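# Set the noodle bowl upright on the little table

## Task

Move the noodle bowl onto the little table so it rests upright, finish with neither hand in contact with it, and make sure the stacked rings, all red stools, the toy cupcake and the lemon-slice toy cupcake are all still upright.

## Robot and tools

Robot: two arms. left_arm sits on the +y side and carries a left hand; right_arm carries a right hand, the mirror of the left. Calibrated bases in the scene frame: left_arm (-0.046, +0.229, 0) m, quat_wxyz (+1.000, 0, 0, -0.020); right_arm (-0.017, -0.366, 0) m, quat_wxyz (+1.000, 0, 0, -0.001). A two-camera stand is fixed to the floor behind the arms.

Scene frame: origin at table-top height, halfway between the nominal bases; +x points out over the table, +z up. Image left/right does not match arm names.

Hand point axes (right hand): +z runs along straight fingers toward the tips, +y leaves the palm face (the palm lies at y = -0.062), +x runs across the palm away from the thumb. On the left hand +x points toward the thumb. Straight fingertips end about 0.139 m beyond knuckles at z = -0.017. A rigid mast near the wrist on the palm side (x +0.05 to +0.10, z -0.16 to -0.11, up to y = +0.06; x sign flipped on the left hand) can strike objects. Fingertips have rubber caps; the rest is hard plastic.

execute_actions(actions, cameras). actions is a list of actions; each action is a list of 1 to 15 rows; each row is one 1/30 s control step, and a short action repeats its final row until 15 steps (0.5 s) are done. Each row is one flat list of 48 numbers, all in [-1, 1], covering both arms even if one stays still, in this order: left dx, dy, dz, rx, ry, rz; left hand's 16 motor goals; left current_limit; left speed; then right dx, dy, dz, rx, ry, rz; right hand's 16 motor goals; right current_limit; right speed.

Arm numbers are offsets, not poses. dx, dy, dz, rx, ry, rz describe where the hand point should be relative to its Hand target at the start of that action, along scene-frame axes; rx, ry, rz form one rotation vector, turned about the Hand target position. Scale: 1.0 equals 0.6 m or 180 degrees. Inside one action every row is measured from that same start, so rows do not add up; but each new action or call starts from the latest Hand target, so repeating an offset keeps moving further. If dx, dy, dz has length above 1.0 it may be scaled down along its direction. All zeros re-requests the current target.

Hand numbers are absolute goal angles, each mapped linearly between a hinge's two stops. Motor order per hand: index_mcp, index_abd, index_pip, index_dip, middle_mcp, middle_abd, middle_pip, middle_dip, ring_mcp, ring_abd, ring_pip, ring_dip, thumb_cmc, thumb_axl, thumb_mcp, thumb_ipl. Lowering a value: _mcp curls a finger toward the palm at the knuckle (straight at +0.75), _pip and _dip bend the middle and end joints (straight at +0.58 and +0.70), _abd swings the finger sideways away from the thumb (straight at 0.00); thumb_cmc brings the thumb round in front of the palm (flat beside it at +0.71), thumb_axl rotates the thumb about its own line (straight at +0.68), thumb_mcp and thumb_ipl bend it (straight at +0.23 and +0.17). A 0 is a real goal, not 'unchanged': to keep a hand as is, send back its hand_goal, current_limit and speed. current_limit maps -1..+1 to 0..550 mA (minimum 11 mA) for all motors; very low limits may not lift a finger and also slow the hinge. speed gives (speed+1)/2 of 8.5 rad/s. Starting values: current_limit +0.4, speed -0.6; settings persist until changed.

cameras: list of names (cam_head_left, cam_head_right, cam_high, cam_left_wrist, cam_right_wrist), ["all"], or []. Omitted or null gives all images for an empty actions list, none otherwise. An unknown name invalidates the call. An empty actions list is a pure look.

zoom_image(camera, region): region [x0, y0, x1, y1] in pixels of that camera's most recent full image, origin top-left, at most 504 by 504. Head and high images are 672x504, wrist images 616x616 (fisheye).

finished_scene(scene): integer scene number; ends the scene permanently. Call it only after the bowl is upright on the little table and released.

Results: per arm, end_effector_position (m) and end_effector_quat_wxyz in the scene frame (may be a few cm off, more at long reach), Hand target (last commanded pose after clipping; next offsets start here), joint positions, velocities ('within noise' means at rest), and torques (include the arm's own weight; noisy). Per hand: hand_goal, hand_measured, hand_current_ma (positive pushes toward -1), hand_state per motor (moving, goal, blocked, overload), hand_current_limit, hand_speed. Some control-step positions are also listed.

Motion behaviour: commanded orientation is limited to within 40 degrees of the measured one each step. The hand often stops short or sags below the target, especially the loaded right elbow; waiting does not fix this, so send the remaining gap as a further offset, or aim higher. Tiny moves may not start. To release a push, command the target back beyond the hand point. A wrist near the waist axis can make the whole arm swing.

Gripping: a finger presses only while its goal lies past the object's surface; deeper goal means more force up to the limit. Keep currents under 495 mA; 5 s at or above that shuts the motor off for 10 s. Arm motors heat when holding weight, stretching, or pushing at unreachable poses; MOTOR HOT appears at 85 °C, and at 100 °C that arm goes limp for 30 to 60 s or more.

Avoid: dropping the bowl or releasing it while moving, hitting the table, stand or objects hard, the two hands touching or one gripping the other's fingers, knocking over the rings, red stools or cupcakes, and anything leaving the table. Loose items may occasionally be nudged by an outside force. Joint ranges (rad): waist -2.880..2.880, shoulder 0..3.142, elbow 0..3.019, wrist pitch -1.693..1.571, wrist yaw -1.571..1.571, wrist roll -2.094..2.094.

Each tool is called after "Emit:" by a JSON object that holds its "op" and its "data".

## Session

Emit:
{"op": "execute_actions", "data": {"actions": []}}

Scene clock: 0.00 s.
left_arm: end_effector_position=(+0.4778, +0.2110, +0.2438) hand_goal=(+0.754, +0.000, +0.576, +0.696, +0.754, +0.000, +0.576, +0.696, +0.754, +0.000, +0.576, +0.696, +0.714, +0.678, +0.226, +0.168) hand_measured=(+0.754, +0.000, +0.576, +0.696, +0.754, +0.000, +0.576, +0.696, +0.754, +0.000, +0.576, +0.696, +0.714, +0.678, +0.226, +0.168) hand_current_ma=(+0, +0, +0, +0, +0, +0, +0, +0, +0, +0, +0, +0, +0, +0, +0, +0) hand_state=(goal, goal, goal, goal, goal, goal, goal, goal, goal, goal, goal, goal, goal, goal, goal, goal) hand_current_limit=0.40 hand_speed=-0.60 end_effector_quat_wxyz=(+0.202, +0.975, -0.044, +0.081) | right_arm: end_effector_position=(+0.2366, -0.1513, +0.3628) hand_goal=(+0.754, +0.000, +0.576, +0.696, +0.754, +0.000, +0.576, +0.696, +0.754, +0.000, +0.576, +0.696, +0.714, +0.678, +0.226, +0.168) hand_measured=(+0.754, +0.000, +0.576, +0.696, +0.754, +0.000, +0.576, +0.696, +0.754, +0.000, +0.576, +0.696, +0.714, +0.678, +0.226, +0.168) hand_current_ma=(+0, +0, +0, +0, +0, +0, +0, +0, +0, +0, +0, +0, +0, +0, +0, +0) hand_state=(goal, goal, goal, goal, goal, goal, goal, goal, goal, goal, goal, goal, goal, goal, goal, goal) hand_current_limit=0.40 hand_speed=-0.60 end_effector_quat_wxyz=(-0.052, +0.843, +0.524, +0.110)
Joint positions: left_arm=[0.303 1.667 1.501 -1.372 0.438 1.918] | right_arm=[0.969 1.084 1.374 -1.618 -0.008 1.425]
Joint velocities: within noise
Joint torques (N m): no reading
Heat: left arm: hottest waist 26 °C; right arm: hottest shoulder 28 °C.
Hand target: left_arm +0.4836, +0.2125, +0.2585; +0.197, +0.974, -0.048, +0.098 | right_arm +0.2386, -0.1484, +0.3760; -0.059, +0.841, +0.523, +0.126

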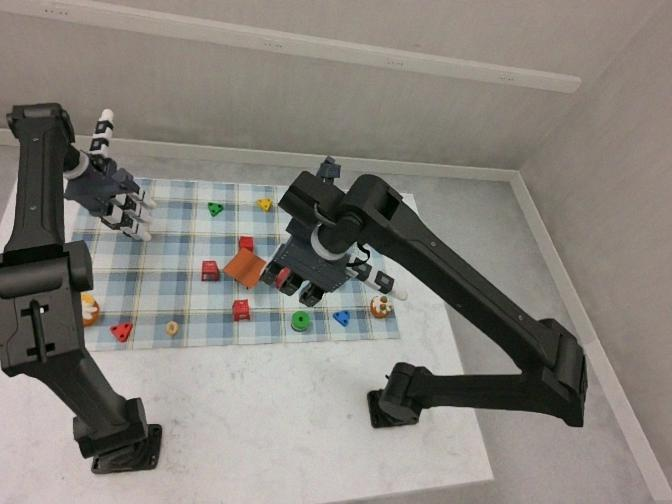

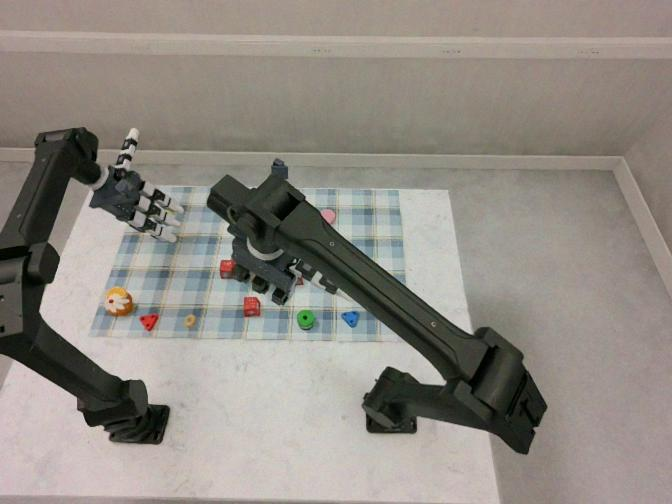

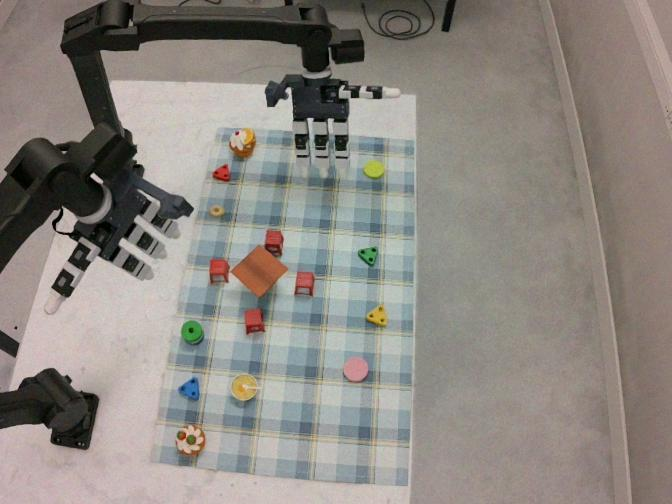

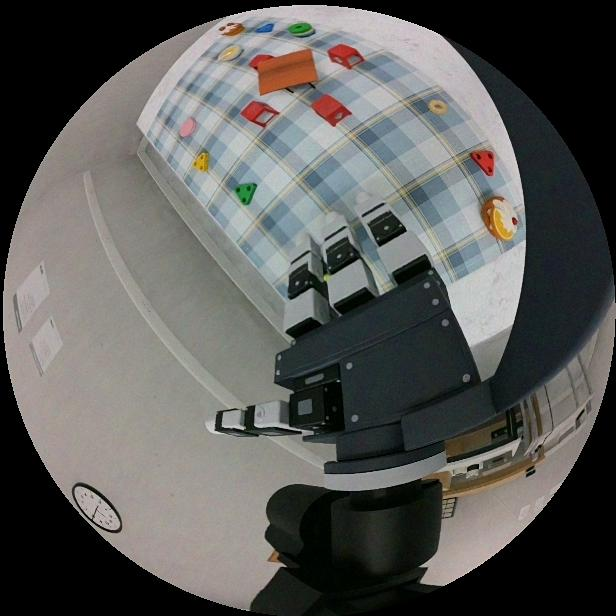

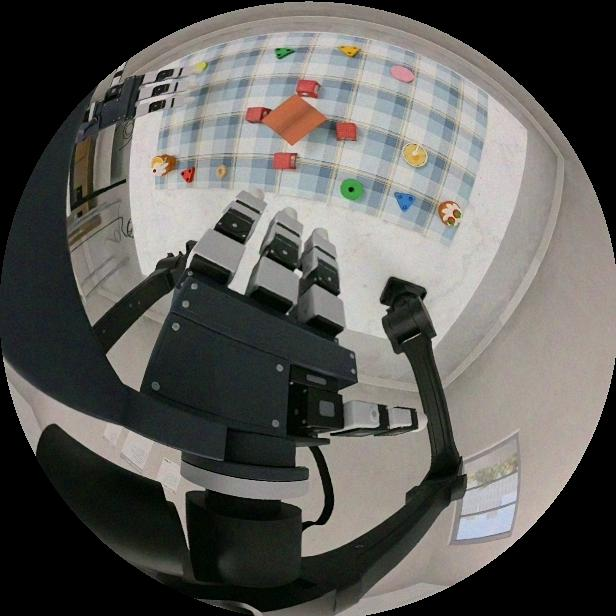

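Emit:
{"op": "zoom_image", "data": {"camera": "cam_high", "region": [150, 220, 350, 470]}}

Emit:
{"op": "zoom_image", "data": {"camera": "cam_head_left", "region": [180, 210, 330, 350]}}

Scaled by 2.016.

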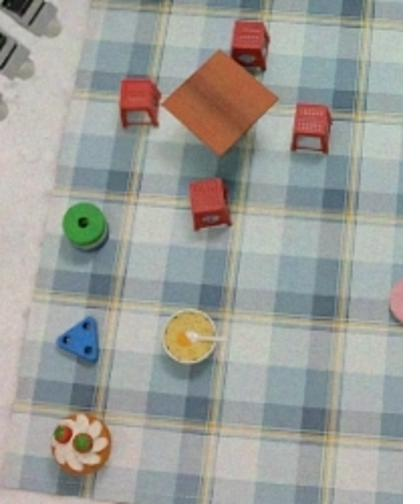

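Scaled by 3.360.

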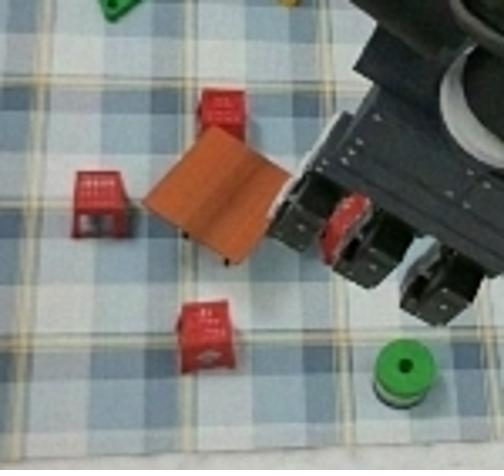

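Emit:
{"op": "execute_actions", "data": {"actions": [[[0,0.05,0.12,0,0,0,0.754,0,0.576,0.696,0.754,0,0.576,0.696,0.754,0,0.576,0.696,0.714,0.678,0.226,0.168,0.4,-0.6,0.049,-0.0288,-0.0317,0.0337,0.1083,-0.0868,0.411,0,-0.007,0.116,0.411,0,-0.007,0.116,0.754,0,0.576,0.696,-0.571,0.678,0.169,0.168,0.4,-0.6]],[[0,0.05,0.12,0,0,0,0.754,0,0.576,0.696,0.754,0,0.576,0.696,0.754,0,0.576,0.696,0.714,0.678,0.226,0.168,0.4,-0.6,0.049,-0.0288,-0.0317,0.0337,0.1083,-0.0868,0.411,0,-0.007,0.116,0.411,0,-0.007,0.116,0.754,0,0.576,0.696,-0.571,0.678,0.169,0.168,0.4,-0.6]]], "cameras": ["cam_head_left"]}}

Scene clock: 58.07 s.
left_arm: end_effector_position=(+0.4788, +0.2681, +0.3802) hand_goal=(+0.754, +0.000, +0.576, +0.696, +0.754, +0.000, +0.576, +0.696, +0.754, +0.000, +0.576, +0.696, +0.714, +0.678, +0.226, +0.168) hand_measured=(+0.756, +0.000, +0.576, +0.696, +0.756, +0.000, +0.576, +0.696, +0.756, +0.000, +0.576, +0.696, +0.716, +0.678, +0.224, +0.168) hand_current_ma=(+0, +0, +0, +0, +0, +0, +0, +0, +0, +0, +0, +0, +0, +0, -1, +0) hand_state=(goal, goal, goal, goal, goal, goal, goal, goal, goal, goal, goal, goal, goal, goal, goal, goal) hand_current_limit=0.40 hand_speed=-0.60 end_effector_quat_wxyz=(+0.199, +0.972, -0.024, +0.120) | right_arm: end_effector_position=(+0.2903, -0.1862, +0.3189) hand_goal=(+0.412, +0.000, -0.006, +0.116, +0.412, +0.000, -0.006, +0.116, +0.754, +0.000, +0.576, +0.696, -0.570, +0.678, +0.170, +0.168) hand_measured=(+0.412, +0.000, -0.002, +0.120, +0.412, +0.000, -0.002, +0.118, +0.748, +0.000, +0.576, +0.696, -0.568, +0.678, +0.168, +0.168) hand_current_ma=(+0, +0, +0, +0, +0, +0, +1, +0, -1, +0, +0, +0, +0, +0, +0, +0) hand_state=(goal, goal, goal, goal, goal, goal, goal, goal, goal, goal, goal, goal, goal, goal, goal, goal) hand_current_limit=0.40 hand_speed=-0.60 end_effector_quat_wxyz=(-0.276, +0.940, +0.200, -0.038)
Joint positions: left_arm=[0.415 1.67 1.855 -1.684 0.464 1.979] | right_arm=[0.473 1.305 1.494 -1.681 -0.559 1.646]
Joint torques (N m): left_arm=[-0.5 -15.85 11.52 -0.73 0.6 0.1] | right_arm=[0.26 -8.29 11.21 0.12 -0.6 0.12]
Heat: left arm: hottest elbow 31 °C; right arm: hottest elbow 36 °C.
Hand target: left_arm +0.4836, +0.2726, +0.4025; +0.197, +0.974, -0.048, +0.098 | right_arm +0.2974, -0.1829, +0.3380; -0.278, +0.931, +0.218, -0.094
Off the commanded pose: left_arm 0.023 m, 4 deg | right_arm 0.021 m, 7 deg.
joint sent to its limit (left arm) — joint 4 (wrist pitch), lower limit. The joint targets are off in orientation, not in position.
joint sent to its limit (right arm) — joint 4 (wrist pitch), lower limit. The joint targets are off in orientation, not in position.
Step readings (end_effector_position of left_arm | right_arm):
0: (+0.4778, +0.2110, +0.2438) | (+0.2366, -0.1513, +0.3628)
1: (+0.4776, +0.2110, +0.2438) | (+0.2356, -0.1505, +0.3621)
2: (+0.4763, +0.2110, +0.2451) | (+0.2326, -0.1488, +0.3589)
4: (+0.4717, +0.2119, +0.2537) | (+0.2298, -0.1481, +0.3530)
8: (+0.4738, +0.2241, +0.2836) | (+0.2558, -0.1628, +0.3470)
15: (+0.4765, +0.2369, +0.3095) | (+0.2639, -0.1680, +0.3342)
16: (+0.4759, +0.2367, +0.3105) | (+0.2628, -0.1673, +0.3344)
17: (+0.4749, +0.2375, +0.3130) | (+0.2596, -0.1642, +0.3341)
19: (+0.4741, +0.2395, +0.3249) | (+0.2596, -0.1614, +0.3345)
23: (+0.4778, +0.2546, +0.3580) | (+0.2839, -0.1805, +0.3308)
30: (+0.4795, +0.2686, +0.3799) | (+0.2922, -0.1866, +0.3185)
Images, in order (width x height): cam_head_left 672x504.

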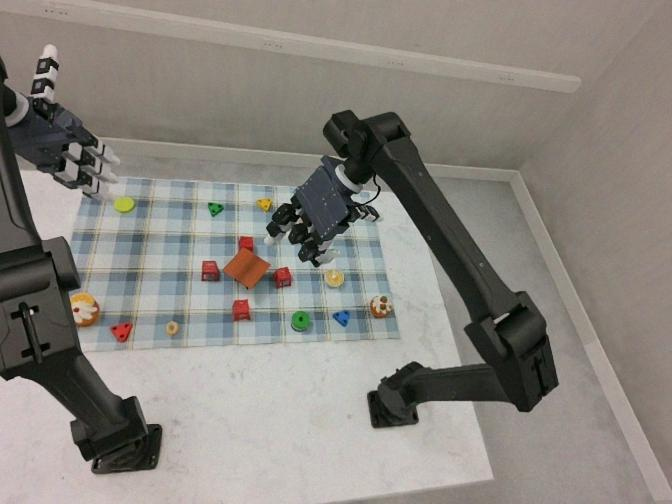

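Emit:
{"op": "execute_actions", "data": {"actions": [[[0,0,0,0,0,0,0.754,0,0.576,0.696,0.754,0,0.576,0.696,0.754,0,0.576,0.696,0.714,0.678,0.226,0.168,0.4,-0.6,0.0438,-0.023,-0.0567,0.0999,0.0137,-0.0748,0.411,0,-0.007,0.116,0.411,0,-0.007,0.116,0.754,0,0.576,0.696,-0.571,0.678,0.169,0.168,0.4,-0.6]],[[0,0,0,0,0,0,0.754,0,0.576,0.696,0.754,0,0.576,0.696,0.754,0,0.576,0.696,0.714,0.678,0.226,0.168,0.4,-0.6,0.0438,-0.023,-0.0567,0.0999,0.0137,-0.0748,0.411,0,-0.007,0.116,0.411,0,-0.007,0.116,0.754,0,0.576,0.696,-0.571,0.678,0.169,0.168,0.4,-0.6]]], "cameras": ["cam_head_left"]}}

Scene clock: 70.80 s.
left_arm: end_effector_position=(+0.4788, +0.2681, +0.3802) hand_goal=(+0.754, +0.000, +0.576, +0.696, +0.754, +0.000, +0.576, +0.696, +0.754, +0.000, +0.576, +0.696, +0.714, +0.678, +0.226, +0.168) hand_measured=(+0.756, +0.000, +0.576, +0.696, +0.756, +0.000, +0.576, +0.696, +0.756, +0.000, +0.576, +0.696, +0.716, +0.678, +0.224, +0.168) hand_current_ma=(+0, +0, +0, +0, +0, +0, +0, +0, +0, +0, +0, +0, +0, +0, -1, +0) hand_state=(goal, goal, goal, goal, goal, goal, goal, goal, goal, goal, goal, goal, goal, goal, goal, goal) hand_current_limit=0.40 hand_speed=-0.60 end_effector_quat_wxyz=(+0.199, +0.972, -0.024, +0.120) | right_arm: end_effector_position=(+0.3506, -0.2119, +0.2602) hand_goal=(+0.412, +0.000, -0.006, +0.116, +0.412, +0.000, -0.006, +0.116, +0.754, +0.000, +0.576, +0.696, -0.570, +0.678, +0.170, +0.168) hand_measured=(+0.406, +0.000, -0.004, +0.118, +0.408, +0.000, -0.004, +0.118, +0.744, +0.000, +0.576, +0.696, -0.568, +0.678, +0.168, +0.168) hand_current_ma=(-1, +0, +0, +0, -1, +0, +0, +0, -2, +0, +0, +0, +0, +0, +0, +0) hand_state=(goal, goal, goal, goal, goal, goal, goal, goal, goal, goal, goal, goal, goal, goal, goal, goal) hand_current_limit=0.40 hand_speed=-0.60 end_effector_quat_wxyz=(-0.571, +0.821, -0.001, -0.010)
Joint positions: left_arm=[0.415 1.67 1.855 -1.684 0.464 1.98] | right_arm=[0.057 1.354 1.245 -1.358 -1.214 1.699]
Joint torques (N m): left_arm=[-0.44 -15.74 11.63 -0.68 0.64 0.07] | right_arm=[0.26 -11.58 7.64 0.87 -1.2 0.11]
Heat: left arm: hottest elbow 33 °C; right arm: hottest elbow 36 °C.
Hand target: left_arm +0.4835, +0.2726, +0.4025; +0.197, +0.974, -0.048, +0.098 | right_arm +0.3500, -0.2106, +0.2699; -0.572, +0.820, +0.005, +0.004
Off the commanded pose: left_arm 0.023 m, 4 deg | right_arm 0.010 m, 2 deg.
joint sent to its limit (left arm) — joint 4 (wrist pitch), lower limit. The joint targets are off in orientation, not in position.
Step readings (end_effector_position of left_arm | right_arm):
0: (+0.4788, +0.2681, +0.3802) | (+0.2902, -0.1862, +0.3189)
1: (+0.4788, +0.2681, +0.3802) | (+0.2897, -0.1853, +0.3190)
2: (+0.4788, +0.2681, +0.3802) | (+0.2873, -0.1798, +0.3204)
4: (+0.4788, +0.2681, +0.3802) | (+0.2876, -0.1711, +0.3242)
8: (+0.4788, +0.2681, +0.3802) | (+0.3075, -0.1918, +0.3203)
15: (+0.4788, +0.2681, +0.3802) | (+0.3195, -0.1994, +0.3036)
16: (+0.4788, +0.2681, +0.3802) | (+0.3196, -0.1981, +0.3028)
17: (+0.4788, +0.2681, +0.3802) | (+0.3198, -0.1918, +0.3026)
19: (+0.4788, +0.2681, +0.3802) | (+0.3227, -0.1837, +0.2991)
23: (+0.4788, +0.2681, +0.3802) | (+0.3367, -0.2040, +0.2744)
30: (+0.4788, +0.2681, +0.3802) | (+0.3496, -0.2127, +0.2628)
Images, in order (width x height): cam_head_left 672x504.

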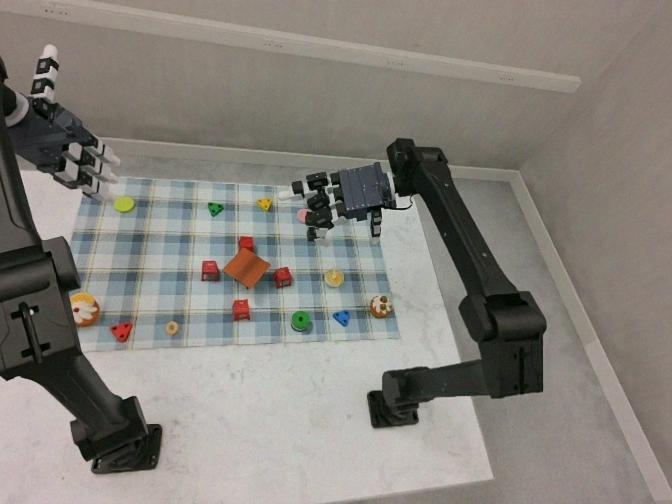

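Emit:
{"op": "execute_actions", "data": {"actions": [[[0,0,0,0,0,0,0.754,0,0.576,0.696,0.754,0,0.576,0.696,0.754,0,0.576,0.696,0.714,0.678,0.226,0.168,0.4,-0.6,-0.008,0,-0.13,0,0,0,0.411,0,-0.007,0.116,0.411,0,-0.007,0.116,0.754,0,0.576,0.696,-0.571,0.678,0.169,0.168,0.4,-0.6]],[[0,0,0,0,0,0,0.754,0,0.576,0.696,0.754,0,0.576,0.696,0.754,0,0.576,0.696,0.714,0.678,0.226,0.168,0.4,-0.6,0,0,-0.12,0,0,0,0.411,0,-0.007,0.116,0.411,0,-0.007,0.116,0.754,0,0.576,0.696,-0.571,0.678,0.169,0.168,0.4,-0.6]]], "cameras": ["cam_head_left","cam_right_wrist"]}}

Emit:
{"op": "zoom_image", "data": {"camera": "cam_head_left", "region": [260, 200, 400, 320]}}

Scene clock: 79.43 s.
left_arm: end_effector_position=(+0.4788, +0.2681, +0.3802) hand_goal=(+0.754, +0.000, +0.576, +0.696, +0.754, +0.000, +0.576, +0.696, +0.754, +0.000, +0.576, +0.696, +0.714, +0.678, +0.226, +0.168) hand_measured=(+0.756, +0.000, +0.576, +0.696, +0.756, +0.000, +0.576, +0.696, +0.756, +0.000, +0.576, +0.696, +0.716, +0.678, +0.224, +0.168) hand_current_ma=(+0, +0, +0, +0, +0, +0, +0, +0, +0, +0, +0, +0, +0, +0, -1, +0) hand_state=(goal, goal, goal, goal, goal, goal, goal, goal, goal, goal, goal, goal, goal, goal, goal, goal) hand_current_limit=0.40 hand_speed=-0.60 end_effector_quat_wxyz=(+0.199, +0.972, -0.024, +0.120) | right_arm: end_effector_position=(+0.3401, -0.2125, +0.1164) hand_goal=(+0.412, +0.000, -0.006, +0.116, +0.412, +0.000, -0.006, +0.116, +0.754, +0.000, +0.576, +0.696, -0.570, +0.678, +0.170, +0.168) hand_measured=(+0.406, +0.000, -0.004, +0.118, +0.408, +0.000, -0.004, +0.118, +0.744, +0.000, +0.576, +0.696, -0.570, +0.678, +0.168, +0.168) hand_current_ma=(-1, +0, +0, +0, -1, +0, +0, +0, -2, +0, +0, +0, +0, +0, +0, +0) hand_state=(goal, goal, goal, goal, goal, goal, goal, goal, goal, goal, goal, goal, goal, goal, goal, goal) hand_current_limit=0.40 hand_speed=-0.60 end_effector_quat_wxyz=(-0.571, +0.821, +0.002, -0.001)
Joint positions: left_arm=[0.415 1.67 1.855 -1.684 0.464 1.98] | right_arm=[0.057 1.432 0.926 -0.93 -1.213 1.714]
Joint torques (N m): left_arm=[-0.62 -15.85 11.6 -0.73 0.62 0.06] | right_arm=[0.38 -9.64 7.15 0.95 -1.14 0.12]
Heat: left arm: hottest elbow 34 °C; right arm: hottest elbow 36 °C.
Hand target: left_arm +0.4835, +0.2726, +0.4025; +0.197, +0.974, -0.048, +0.098 | right_arm +0.3452, -0.2106, +0.1199; -0.572, +0.820, +0.005, +0.004
Off the commanded pose: left_arm 0.023 m, 4 deg | right_arm 0.007 m, 1 deg.
joint sent to its limit (left arm) — joint 4 (wrist pitch), lower limit. The joint targets are off in orientation, not in position.
Step readings (end_effector_position of left_arm | right_arm):
0: (+0.4788, +0.2681, +0.3802) | (+0.3506, -0.2119, +0.2602)
1: (+0.4788, +0.2681, +0.3802) | (+0.3504, -0.2119, +0.2596)
2: (+0.4788, +0.2681, +0.3802) | (+0.3508, -0.2114, +0.2565)
4: (+0.4788, +0.2681, +0.3802) | (+0.3485, -0.2114, +0.2420)
8: (+0.4788, +0.2681, +0.3802) | (+0.3343, -0.2130, +0.2016)
15: (+0.4788, +0.2681, +0.3802) | (+0.3406, -0.2126, +0.1885)
16: (+0.4788, +0.2681, +0.3802) | (+0.3412, -0.2126, +0.1880)
17: (+0.4788, +0.2681, +0.3802) | (+0.3427, -0.2122, +0.1856)
19: (+0.4788, +0.2681, +0.3802) | (+0.3429, -0.2119, +0.1745)
23: (+0.4788, +0.2681, +0.3802) | (+0.3340, -0.2127, +0.1377)
30: (+0.4788, +0.2681, +0.3802) | (+0.3379, -0.2128, +0.1162)
Images, in order (width x height): cam_head_left 672x504, cam_right_wrist 616x616.

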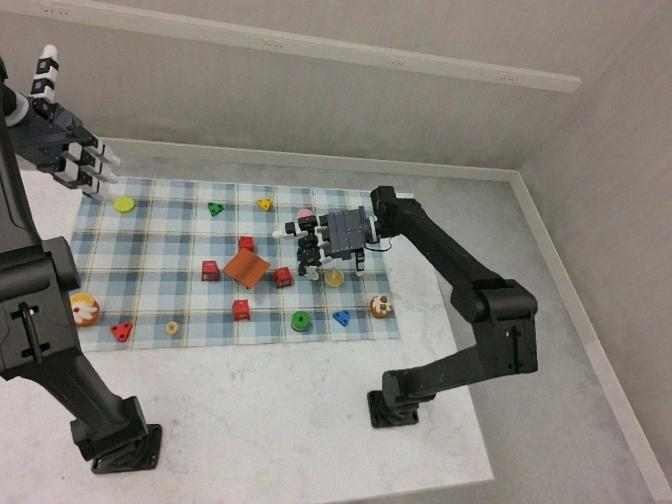

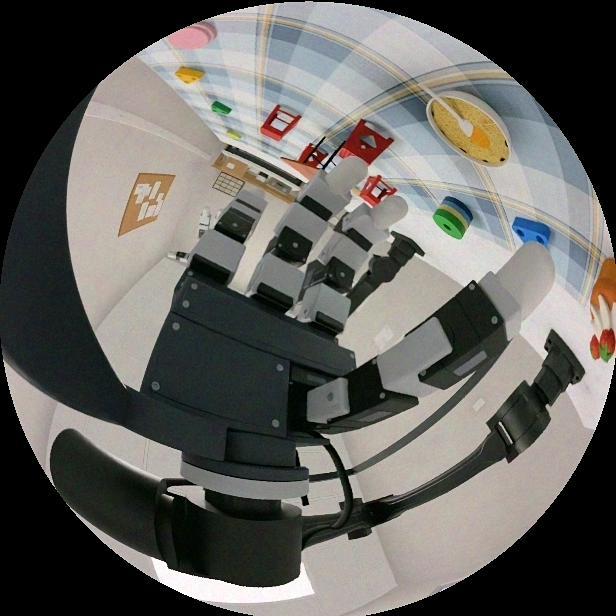

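Scaled by 3.600.

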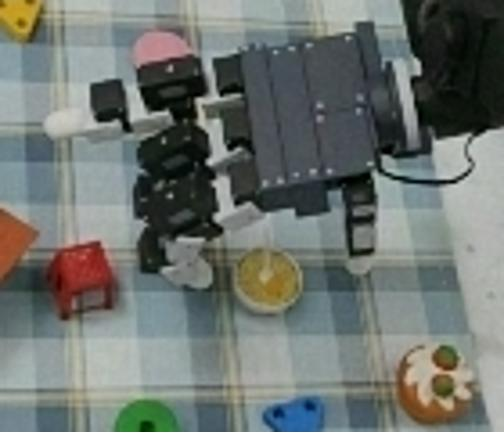

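Emit:
{"op": "execute_actions", "data": {"actions": [[[0,0,0,0,0,0,0.754,0,0.576,0.696,0.754,0,0.576,0.696,0.754,0,0.576,0.696,0.714,0.678,0.226,0.168,0.4,-0.6,0.003,0,-0.108,0,0,0,0.38,0,-0.007,0.116,0.38,0,-0.007,0.116,0.754,0,0.576,0.696,-0.571,0.678,0.12,0.168,0.2,-0.7]]], "cameras": ["cam_head_left","cam_right_wrist"]}}

Emit:
{"op": "zoom_image", "data": {"camera": "cam_head_left", "region": [260, 200, 400, 320]}}

Scene clock: 89.90 s.
left_arm: end_effector_position=(+0.4788, +0.2681, +0.3802) hand_goal=(+0.754, +0.000, +0.576, +0.696, +0.754, +0.000, +0.576, +0.696, +0.754, +0.000, +0.576, +0.696, +0.714, +0.678, +0.226, +0.168) hand_measured=(+0.756, +0.000, +0.576, +0.696, +0.756, +0.000, +0.576, +0.696, +0.756, +0.000, +0.576, +0.696, +0.716, +0.678, +0.224, +0.168) hand_current_ma=(+0, +0, +0, +0, +0, +0, +0, +0, +0, +0, +0, +0, +0, +0, -1, +0) hand_state=(goal, goal, goal, goal, goal, goal, goal, goal, goal, goal, goal, goal, goal, goal, goal, goal) hand_current_limit=0.40 hand_speed=-0.60 end_effector_quat_wxyz=(+0.199, +0.972, -0.024, +0.120) | right_arm: end_effector_position=(+0.3409, -0.2125, +0.0523) hand_goal=(+0.380, +0.000, -0.006, +0.116, +0.380, +0.000, -0.006, +0.116, +0.754, +0.000, +0.576, +0.696, -0.570, +0.678, +0.120, +0.168) hand_measured=(+0.376, +0.000, -0.004, +0.118, +0.376, +0.000, -0.004, +0.118, +0.744, +0.000, +0.576, +0.696, -0.570, +0.678, +0.122, +0.168) hand_current_ma=(-1, +0, +0, +0, +0, +0, +0, +0, -2, +0, +0, +0, +0, +0, +0, +0) hand_state=(goal, goal, goal, goal, goal, goal, goal, goal, goal, goal, goal, goal, goal, goal, goal, goal) hand_current_limit=0.20 hand_speed=-0.70 end_effector_quat_wxyz=(-0.571, +0.821, +0.002, -0.001)
Joint positions: left_arm=[0.415 1.67 1.855 -1.684 0.464 1.98] | right_arm=[0.057 1.542 0.844 -0.738 -1.213 1.714]
Joint torques (N m): left_arm=[-0.44 -16.09 11.52 -0.68 0.63 0.07] | right_arm=[0.56 -10.11 6.41 1.01 -1.13 0.11]
Heat: left arm: hottest elbow 35 °C; right arm: hottest elbow 36 °C.
Hand target: left_arm +0.4835, +0.2726, +0.4025; +0.197, +0.974, -0.048, +0.098 | right_arm +0.3471, -0.2106, +0.0551; -0.572, +0.820, +0.005, +0.004
Off the commanded pose: left_arm 0.023 m, 4 deg | right_arm 0.007 m, 1 deg.
joint sent to its limit (left arm) — joint 4 (wrist pitch), lower limit. The joint targets are off in orientation, not in position.
Step readings (end_effector_position of left_arm | right_arm):
0: (+0.4788, +0.2681, +0.3802) | (+0.3401, -0.2125, +0.1164)
1: (+0.4788, +0.2681, +0.3802) | (+0.3402, -0.2124, +0.1163)
2: (+0.4788, +0.2681, +0.3802) | (+0.3414, -0.2123, +0.1146)
4: (+0.4788, +0.2681, +0.3802) | (+0.3438, -0.2119, +0.1065)
8: (+0.4788, +0.2681, +0.3802) | (+0.3386, -0.2123, +0.0740)
15: (+0.4788, +0.2681, +0.3802) | (+0.3386, -0.2127, +0.0523)
Images, in order (width x height): cam_head_left 672x504, cam_right_wrist 616x616.

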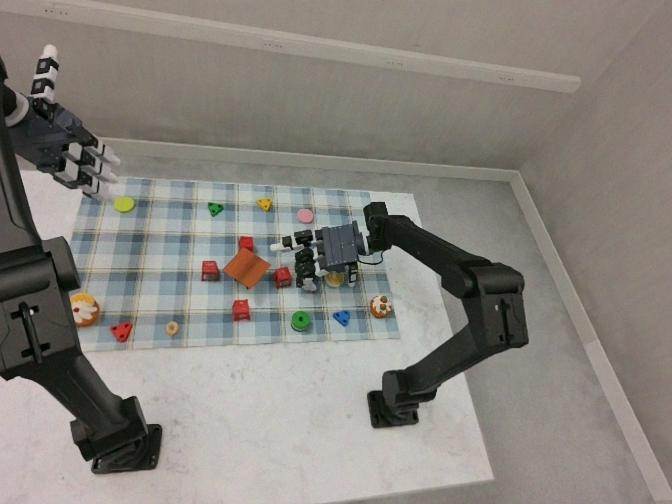

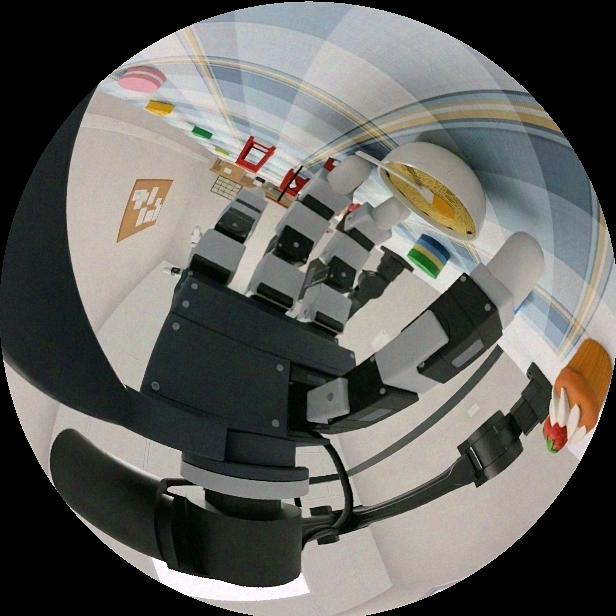

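Scaled by 3.600.

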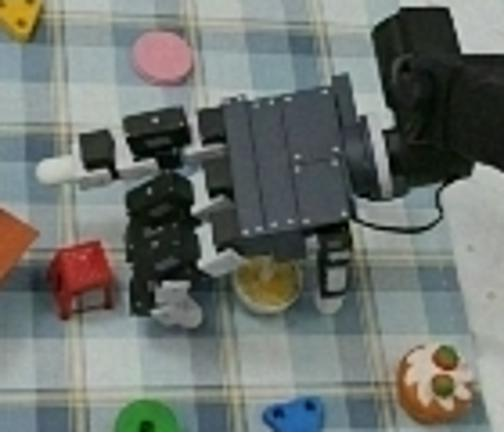

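Emit:
{"op": "execute_actions", "data": {"actions": [[[0,0,0,0,0,0,0.754,0,0.576,0.696,0.754,0,0.576,0.696,0.754,0,0.576,0.696,0.714,0.678,0.226,0.168,0.4,-0.6,0.009,0,-0.006,0,0,0,0.30,0,-0.007,0.116,0.30,0,-0.007,0.116,0.754,0,0.576,0.696,-0.571,0.678,0.06,0.168,0.2,-0.75]]], "cameras": ["cam_head_left","cam_right_wrist"]}}

Emit:
{"op": "zoom_image", "data": {"camera": "cam_head_left", "region": [260, 200, 400, 320]}}

Emit:
{"op": "zoom_image", "data": {"camera": "cam_right_wrist", "region": [300, 100, 580, 340]}}

Scene clock: 100.90 s.
left_arm: end_effector_position=(+0.4788, +0.2681, +0.3802) hand_goal=(+0.754, +0.000, +0.576, +0.696, +0.754, +0.000, +0.576, +0.696, +0.754, +0.000, +0.576, +0.696, +0.714, +0.678, +0.226, +0.168) hand_measured=(+0.756, +0.000, +0.576, +0.696, +0.756, +0.000, +0.576, +0.696, +0.756, +0.000, +0.576, +0.696, +0.716, +0.678, +0.224, +0.168) hand_current_ma=(+0, +0, +0, +0, +0, +0, +0, +0, +0, +0, +0, +0, +0, +0, -1, +0) hand_state=(goal, goal, goal, goal, goal, goal, goal, goal, goal, goal, goal, goal, goal, goal, goal, goal) hand_current_limit=0.40 hand_speed=-0.60 end_effector_quat_wxyz=(+0.199, +0.972, -0.024, +0.120) | right_arm: end_effector_position=(+0.3420, -0.2124, +0.0499) hand_goal=(+0.300, +0.000, -0.006, +0.116, +0.300, +0.000, -0.006, +0.116, +0.754, +0.000, +0.576, +0.696, -0.570, +0.678, +0.060, +0.168) hand_measured=(+0.298, +0.000, -0.004, +0.118, +0.298, +0.000, -0.004, +0.118, +0.744, +0.000, +0.576, +0.696, -0.570, +0.678, +0.062, +0.168) hand_current_ma=(+0, +0, +0, +0, +0, +0, +0, +0, -2, +0, +0, +0, +0, +0, +0, +0) hand_state=(goal, goal, goal, goal, goal, goal, goal, goal, goal, goal, goal, goal, goal, goal, goal, goal) hand_current_limit=0.20 hand_speed=-0.75 end_effector_quat_wxyz=(-0.571, +0.821, +0.002, -0.001)
Joint positions: left_arm=[0.415 1.67 1.855 -1.684 0.464 1.98] | right_arm=[0.057 1.548 0.844 -0.73 -1.213 1.714]
Joint torques (N m): left_arm=[-0.79 -15.97 11.47 -0.68 0.61 0.06] | right_arm=[0.44 -9.11 7.21 0.98 -1.13 0.11]
Heat: left arm: hottest elbow 36 °C; right arm: hottest elbow 35 °C.
Hand target: left_arm +0.4835, +0.2726, +0.4025; +0.197, +0.974, -0.048, +0.098 | right_arm +0.3524, -0.2106, +0.0515; -0.572, +0.820, +0.005, +0.004
Off the commanded pose: left_arm 0.023 m, 4 deg | right_arm 0.011 m, 1 deg.
joint sent to its limit (left arm) — joint 4 (wrist pitch), lower limit. The joint targets are off in orientation, not in position.
Step readings (end_effector_position of left_arm | right_arm):
0: (+0.4788, +0.2681, +0.3802) | (+0.3410, -0.2125, +0.0523)
1: (+0.4788, +0.2681, +0.3802) | (+0.3410, -0.2125, +0.0523)
2: (+0.4788, +0.2681, +0.3802) | (+0.3410, -0.2124, +0.0523)
4: (+0.4788, +0.2681, +0.3802) | (+0.3415, -0.2124, +0.0523)
8: (+0.4788, +0.2681, +0.3802) | (+0.3421, -0.2124, +0.0515)
15: (+0.4788, +0.2681, +0.3802) | (+0.3420, -0.2124, +0.0499)
Images, in order (width x height): cam_head_left 672x504, cam_right_wrist 616x616.

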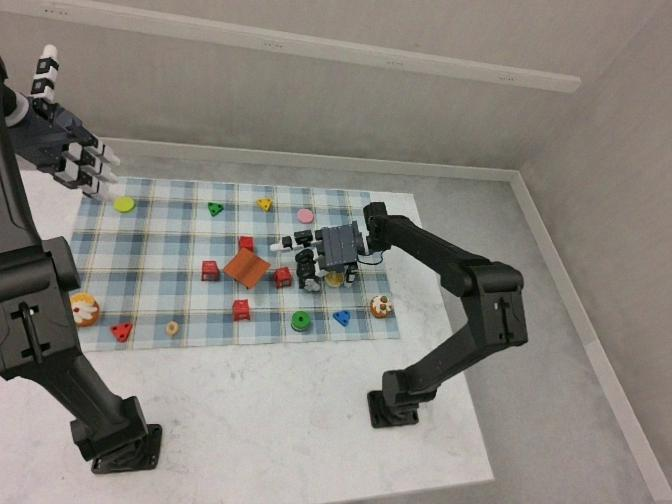

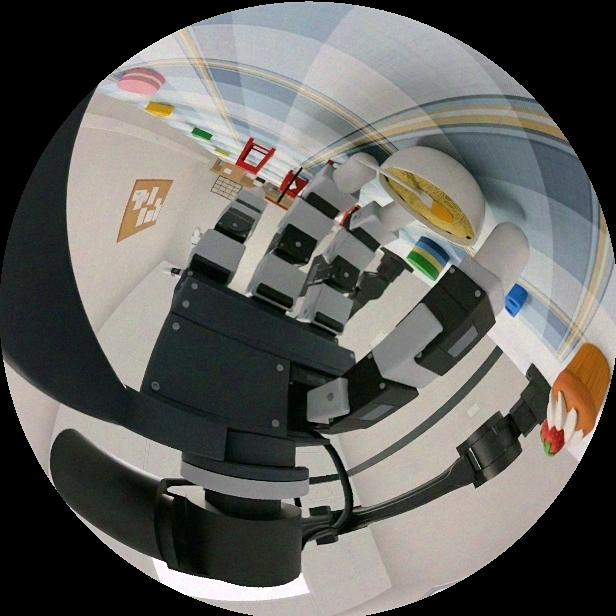

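Scaled by 3.600.

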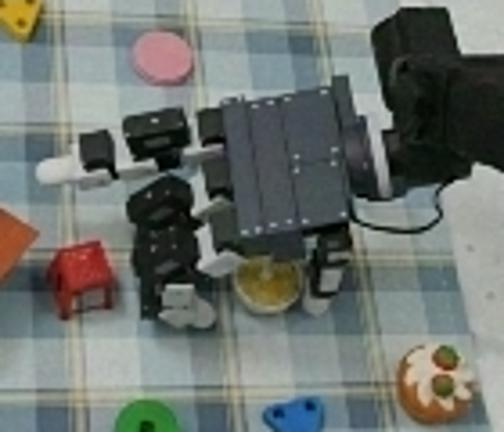

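Scaled by 1.800 from the camera's 616x616 image, which has a finer 880x880 frame.

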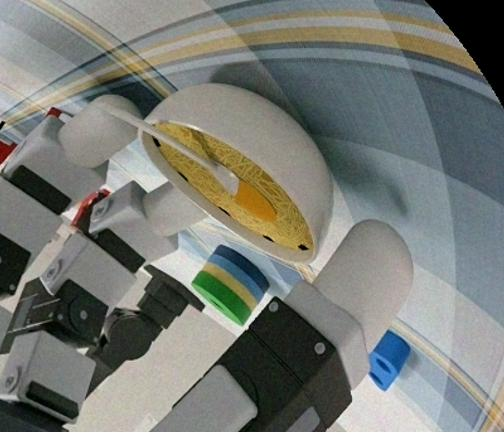

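Emit:
{"op": "execute_actions", "data": {"actions": [[[0,0,0,0,0,0,0.754,0,0.576,0.696,0.754,0,0.576,0.696,0.754,0,0.576,0.696,0.714,0.678,0.226,0.168,0.4,-0.6,0.006,0,-0.0,0,0,0,0.22,0,-0.007,0.116,0.20,0,-0.007,0.116,0.754,0,0.576,0.696,-0.571,0.678,0.02,0.168,0.2,-0.75]],[[0,0,0,0,0,0,0.754,0,0.576,0.696,0.754,0,0.576,0.696,0.754,0,0.576,0.696,0.714,0.678,0.226,0.168,0.4,-0.6,0,0,-0.0,0,0,0,0.13,0,-0.007,0.116,0.10,0,-0.007,0.116,0.754,0,0.576,0.696,-0.571,0.678,-0.05,0.168,0.2,-0.75]]], "cameras": ["cam_head_left","cam_right_wrist"]}}

Emit:
{"op": "zoom_image", "data": {"camera": "cam_head_left", "region": [260, 200, 400, 320]}}

Emit:
{"op": "zoom_image", "data": {"camera": "cam_right_wrist", "region": [300, 100, 580, 340]}}

Scene clock: 108.90 s.
left_arm: end_effector_position=(+0.4788, +0.2681, +0.3802) hand_goal=(+0.754, +0.000, +0.576, +0.696, +0.754, +0.000, +0.576, +0.696, +0.754, +0.000, +0.576, +0.696, +0.714, +0.678, +0.226, +0.168) hand_measured=(+0.756, +0.000, +0.576, +0.696, +0.756, +0.000, +0.576, +0.696, +0.756, +0.000, +0.576, +0.696, +0.716, +0.678, +0.224, +0.168) hand_current_ma=(+0, +0, +0, +0, +0, +0, +0, +0, +0, +0, +0, +0, +0, +0, -1, +0) hand_state=(goal, goal, goal, goal, goal, goal, goal, goal, goal, goal, goal, goal, goal, goal, goal, goal) hand_current_limit=0.40 hand_speed=-0.60 end_effector_quat_wxyz=(+0.199, +0.972, -0.024, +0.120) | right_arm: end_effector_position=(+0.3414, -0.2124, +0.0473) hand_goal=(+0.130, +0.000, -0.006, +0.116, +0.100, +0.000, -0.006, +0.116, +0.754, +0.000, +0.576, +0.696, -0.570, +0.678, -0.050, +0.168) hand_measured=(+0.130, +0.000, -0.004, +0.118, +0.148, -0.008, +0.008, +0.118, +0.744, +0.000, +0.576, +0.696, -0.556, +0.680, -0.008, +0.174) hand_current_ma=(+0, +0, +0, +0, +47, -1, +4, +0, -2, +0, +0, +0, +5, +0, +51, +1) hand_state=(goal, goal, goal, goal, blocked, goal, goal, goal, goal, goal, goal, goal, goal, goal, blocked, goal) hand_current_limit=0.20 hand_speed=-0.75 end_effector_quat_wxyz=(-0.571, +0.821, +0.000, -0.004)
Joint positions: left_arm=[0.415 1.67 1.855 -1.684 0.464 1.98] | right_arm=[0.057 1.556 0.844 -0.73 -1.213 1.715]
Joint torques (N m): left_arm=[-0.62 -15.91 11.49 -0.7 0.6 0.05] | right_arm=[0.38 -9 7.98 0.79 -1.09 0.11]
Heat: left arm: hottest elbow 37 °C; right arm: hottest elbow 34 °C.
Hand target: left_arm +0.4835, +0.2726, +0.4025; +0.197, +0.974, -0.048, +0.098 | right_arm +0.3560, -0.2106, +0.0515; -0.572, +0.820, +0.005, +0.004
Off the commanded pose: left_arm 0.023 m, 4 deg | right_arm 0.015 m, 1 deg.
joint sent to its limit (left arm) — joint 4 (wrist pitch), lower limit. The joint targets are off in orientation, not in position.
Step readings (end_effector_position of left_arm | right_arm):
0: (+0.4788, +0.2681, +0.3802) | (+0.3420, -0.2124, +0.0499)
1: (+0.4788, +0.2681, +0.3802) | (+0.3420, -0.2124, +0.0499)
2: (+0.4788, +0.2681, +0.3802) | (+0.3420, -0.2124, +0.0499)
4: (+0.4788, +0.2681, +0.3802) | (+0.3419, -0.2124, +0.0495)
8: (+0.4788, +0.2681, +0.3802) | (+0.3416, -0.2124, +0.0481)
15: (+0.4788, +0.2681, +0.3802) | (+0.3414, -0.2124, +0.0473)
16: (+0.4788, +0.2681, +0.3802) | (+0.3414, -0.2124, +0.0473)
17: (+0.4788, +0.2681, +0.3802) | (+0.3414, -0.2124, +0.0473)
19: (+0.4788, +0.2681, +0.3802) | (+0.3414, -0.2124, +0.0473)
23: (+0.4788, +0.2681, +0.3802) | (+0.3414, -0.2124, +0.0473)
30: (+0.4788, +0.2681, +0.3802) | (+0.3414, -0.2124, +0.0473)
Images, in order (width x height): cam_head_left 672x504, cam_right_wrist 616x616.

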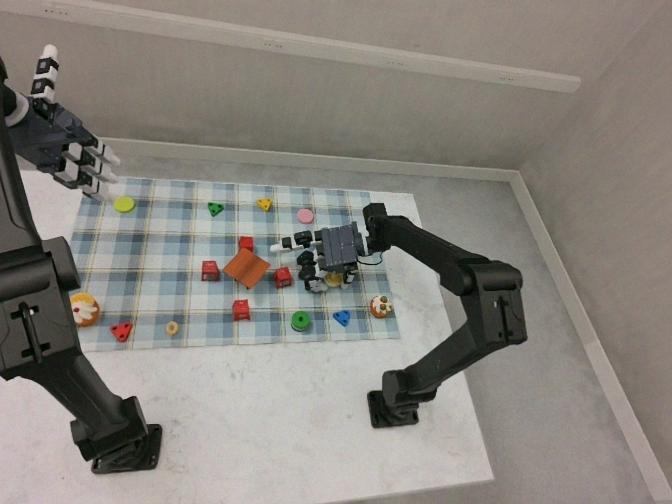

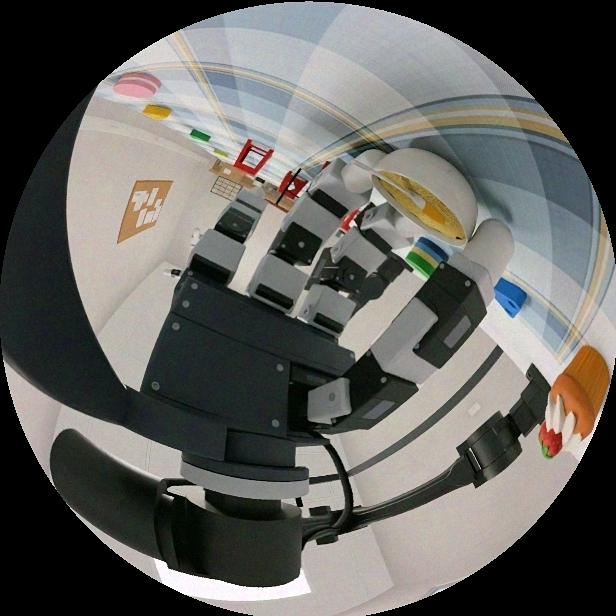

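Scaled by 3.600.

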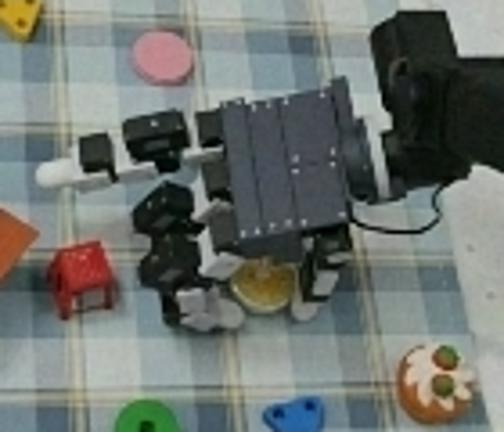

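Scaled by 1.800 from the camera's 616x616 image, which has a finer 880x880 frame.

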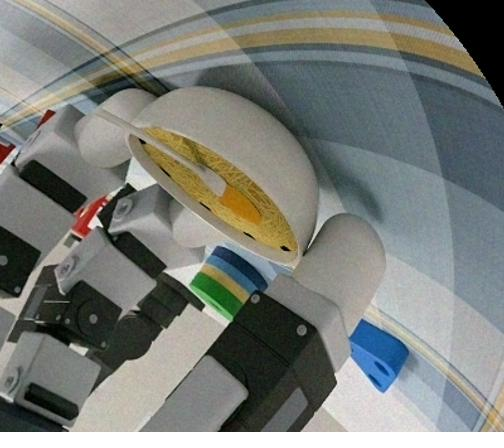

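Emit:
{"op": "execute_actions", "data": {"actions": [[[0,0,0,0,0,0,0.754,0,0.576,0.696,0.754,0,0.576,0.696,0.754,0,0.576,0.696,0.714,0.678,0.226,0.168,0.4,-0.6,0,0,0.003,0,0,0,0.25,0,-0.007,0.116,0.25,0,-0.007,0.116,0.754,0,0.576,0.696,-0.571,0.678,0.05,0.168,0.2,-0.75]],[[0,0,0,0,0,0,0.754,0,0.576,0.696,0.754,0,0.576,0.696,0.754,0,0.576,0.696,0.714,0.678,0.226,0.168,0.4,-0.6,0.008,0,0.004,0,0,0,0.25,0,-0.007,0.116,0.25,0,-0.007,0.116,0.754,0,0.576,0.696,-0.571,0.678,0.05,0.168,0.2,-0.75]]], "cameras": ["cam_head_left","cam_right_wrist"]}}

Emit:
{"op": "zoom_image", "data": {"camera": "cam_head_left", "region": [260, 200, 400, 320]}}

Emit:
{"op": "zoom_image", "data": {"camera": "cam_right_wrist", "region": [300, 100, 580, 340]}}

Scene clock: 117.50 s.
left_arm: end_effector_position=(+0.4788, +0.2681, +0.3802) hand_goal=(+0.754, +0.000, +0.576, +0.696, +0.754, +0.000, +0.576, +0.696, +0.754, +0.000, +0.576, +0.696, +0.714, +0.678, +0.226, +0.168) hand_measured=(+0.756, +0.000, +0.576, +0.696, +0.756, +0.000, +0.576, +0.696, +0.756, +0.000, +0.576, +0.696, +0.716, +0.678, +0.224, +0.168) hand_current_ma=(+0, +0, +0, +0, +0, +0, +0, +0, +0, +0, +0, +0, +0, +0, -1, +0) hand_state=(goal, goal, goal, goal, goal, goal, goal, goal, goal, goal, goal, goal, goal, goal, goal, goal) hand_current_limit=0.40 hand_speed=-0.60 end_effector_quat_wxyz=(+0.199, +0.972, -0.024, +0.120) | right_arm: end_effector_position=(+0.3442, -0.2122, +0.0486) hand_goal=(+0.250, +0.000, -0.006, +0.116, +0.250, +0.000, -0.006, +0.116, +0.754, +0.000, +0.576, +0.696, -0.570, +0.678, +0.050, +0.168) hand_measured=(+0.238, +0.000, -0.004, +0.118, +0.240, -0.004, -0.002, +0.118, +0.744, +0.000, +0.576, +0.696, -0.568, +0.680, +0.048, +0.170) hand_current_ma=(-3, +0, +0, +0, -2, +0, +0, +0, -2, +0, +0, +0, +0, +0, +0, +0) hand_state=(goal, goal, goal, goal, goal, goal, goal, goal, goal, goal, goal, goal, goal, goal, goal, goal) hand_current_limit=0.20 hand_speed=-0.75 end_effector_quat_wxyz=(-0.571, +0.821, +0.002, -0.002)
Joint positions: left_arm=[0.415 1.67 1.855 -1.684 0.464 1.98] | right_arm=[0.057 1.558 0.85 -0.73 -1.213 1.715]
Joint torques (N m): left_arm=[-0.56 -15.85 11.51 -0.7 0.63 0.05] | right_arm=[0.44 -9 8.87 0.17 -1.11 0.11]
Heat: left arm: hottest elbow 37 °C; right arm: hottest elbow 34 °C.
Hand target: left_arm +0.4835, +0.2726, +0.4025; +0.197, +0.974, -0.048, +0.098 | right_arm +0.3609, -0.2106, +0.0558; -0.572, +0.820, +0.005, +0.004
Off the commanded pose: left_arm 0.023 m, 4 deg | right_arm 0.018 m, 1 deg.
joint sent to its limit (left arm) — joint 4 (wrist pitch), lower limit. The joint targets are off in orientation, not in position.
Step readings (end_effector_position of left_arm | right_arm):
0: (+0.4788, +0.2681, +0.3802) | (+0.3414, -0.2124, +0.0473)
1: (+0.4788, +0.2681, +0.3802) | (+0.3414, -0.2124, +0.0473)
2: (+0.4788, +0.2681, +0.3802) | (+0.3414, -0.2124, +0.0473)
4: (+0.4788, +0.2681, +0.3802) | (+0.3414, -0.2124, +0.0473)
8: (+0.4788, +0.2681, +0.3802) | (+0.3414, -0.2124, +0.0473)
15: (+0.4788, +0.2681, +0.3802) | (+0.3414, -0.2124, +0.0473)
16: (+0.4788, +0.2681, +0.3802) | (+0.3414, -0.2124, +0.0473)
17: (+0.4788, +0.2681, +0.3802) | (+0.3414, -0.2124, +0.0473)
19: (+0.4788, +0.2681, +0.3802) | (+0.3414, -0.2124, +0.0473)
23: (+0.4788, +0.2681, +0.3802) | (+0.3426, -0.2123, +0.0480)
30: (+0.4788, +0.2681, +0.3802) | (+0.3443, -0.2122, +0.0489)
Images, in order (width x height): cam_head_left 672x504, cam_right_wrist 616x616.

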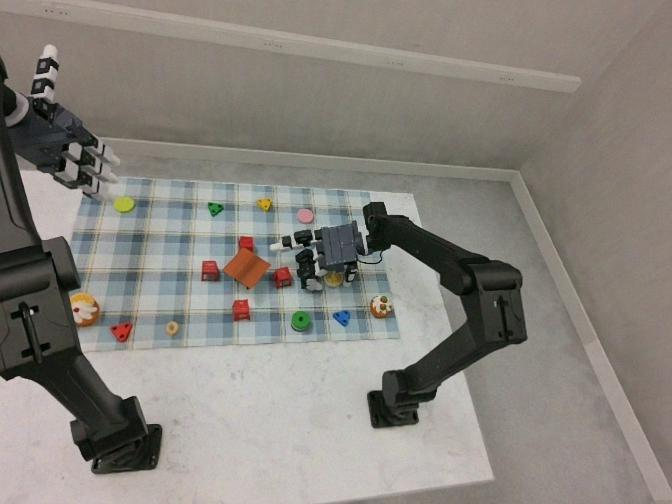

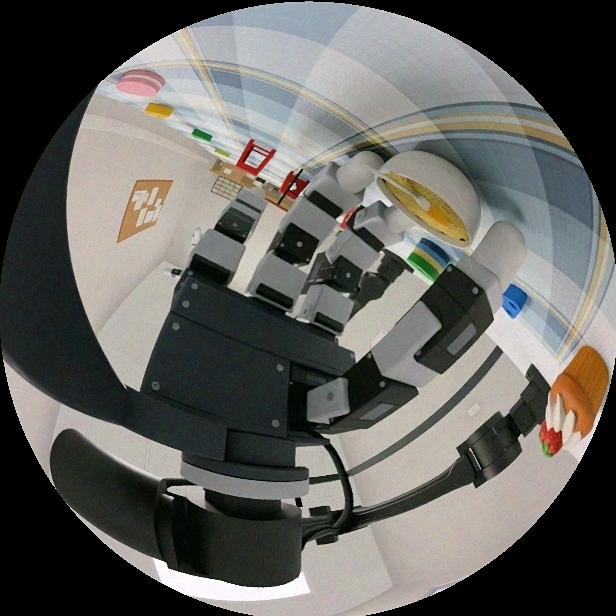

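Scaled by 3.600.

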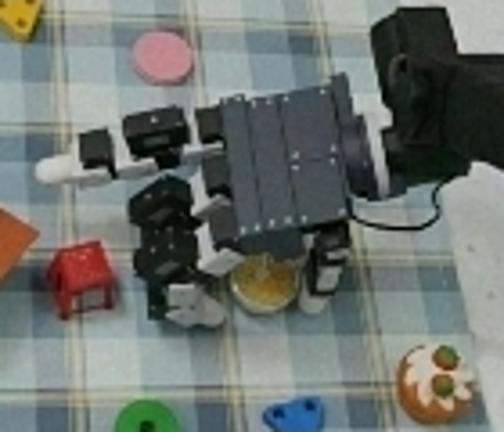

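Scaled by 1.800 from the camera's 616x616 image, which has a finer 880x880 frame.

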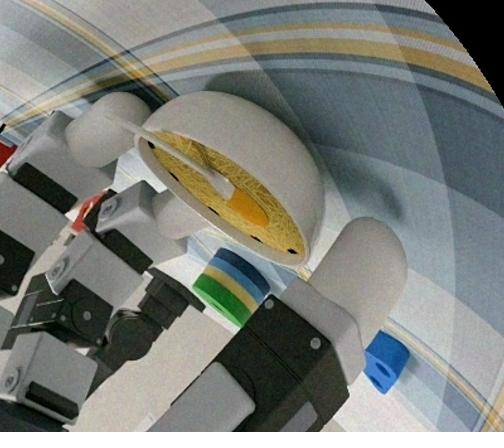

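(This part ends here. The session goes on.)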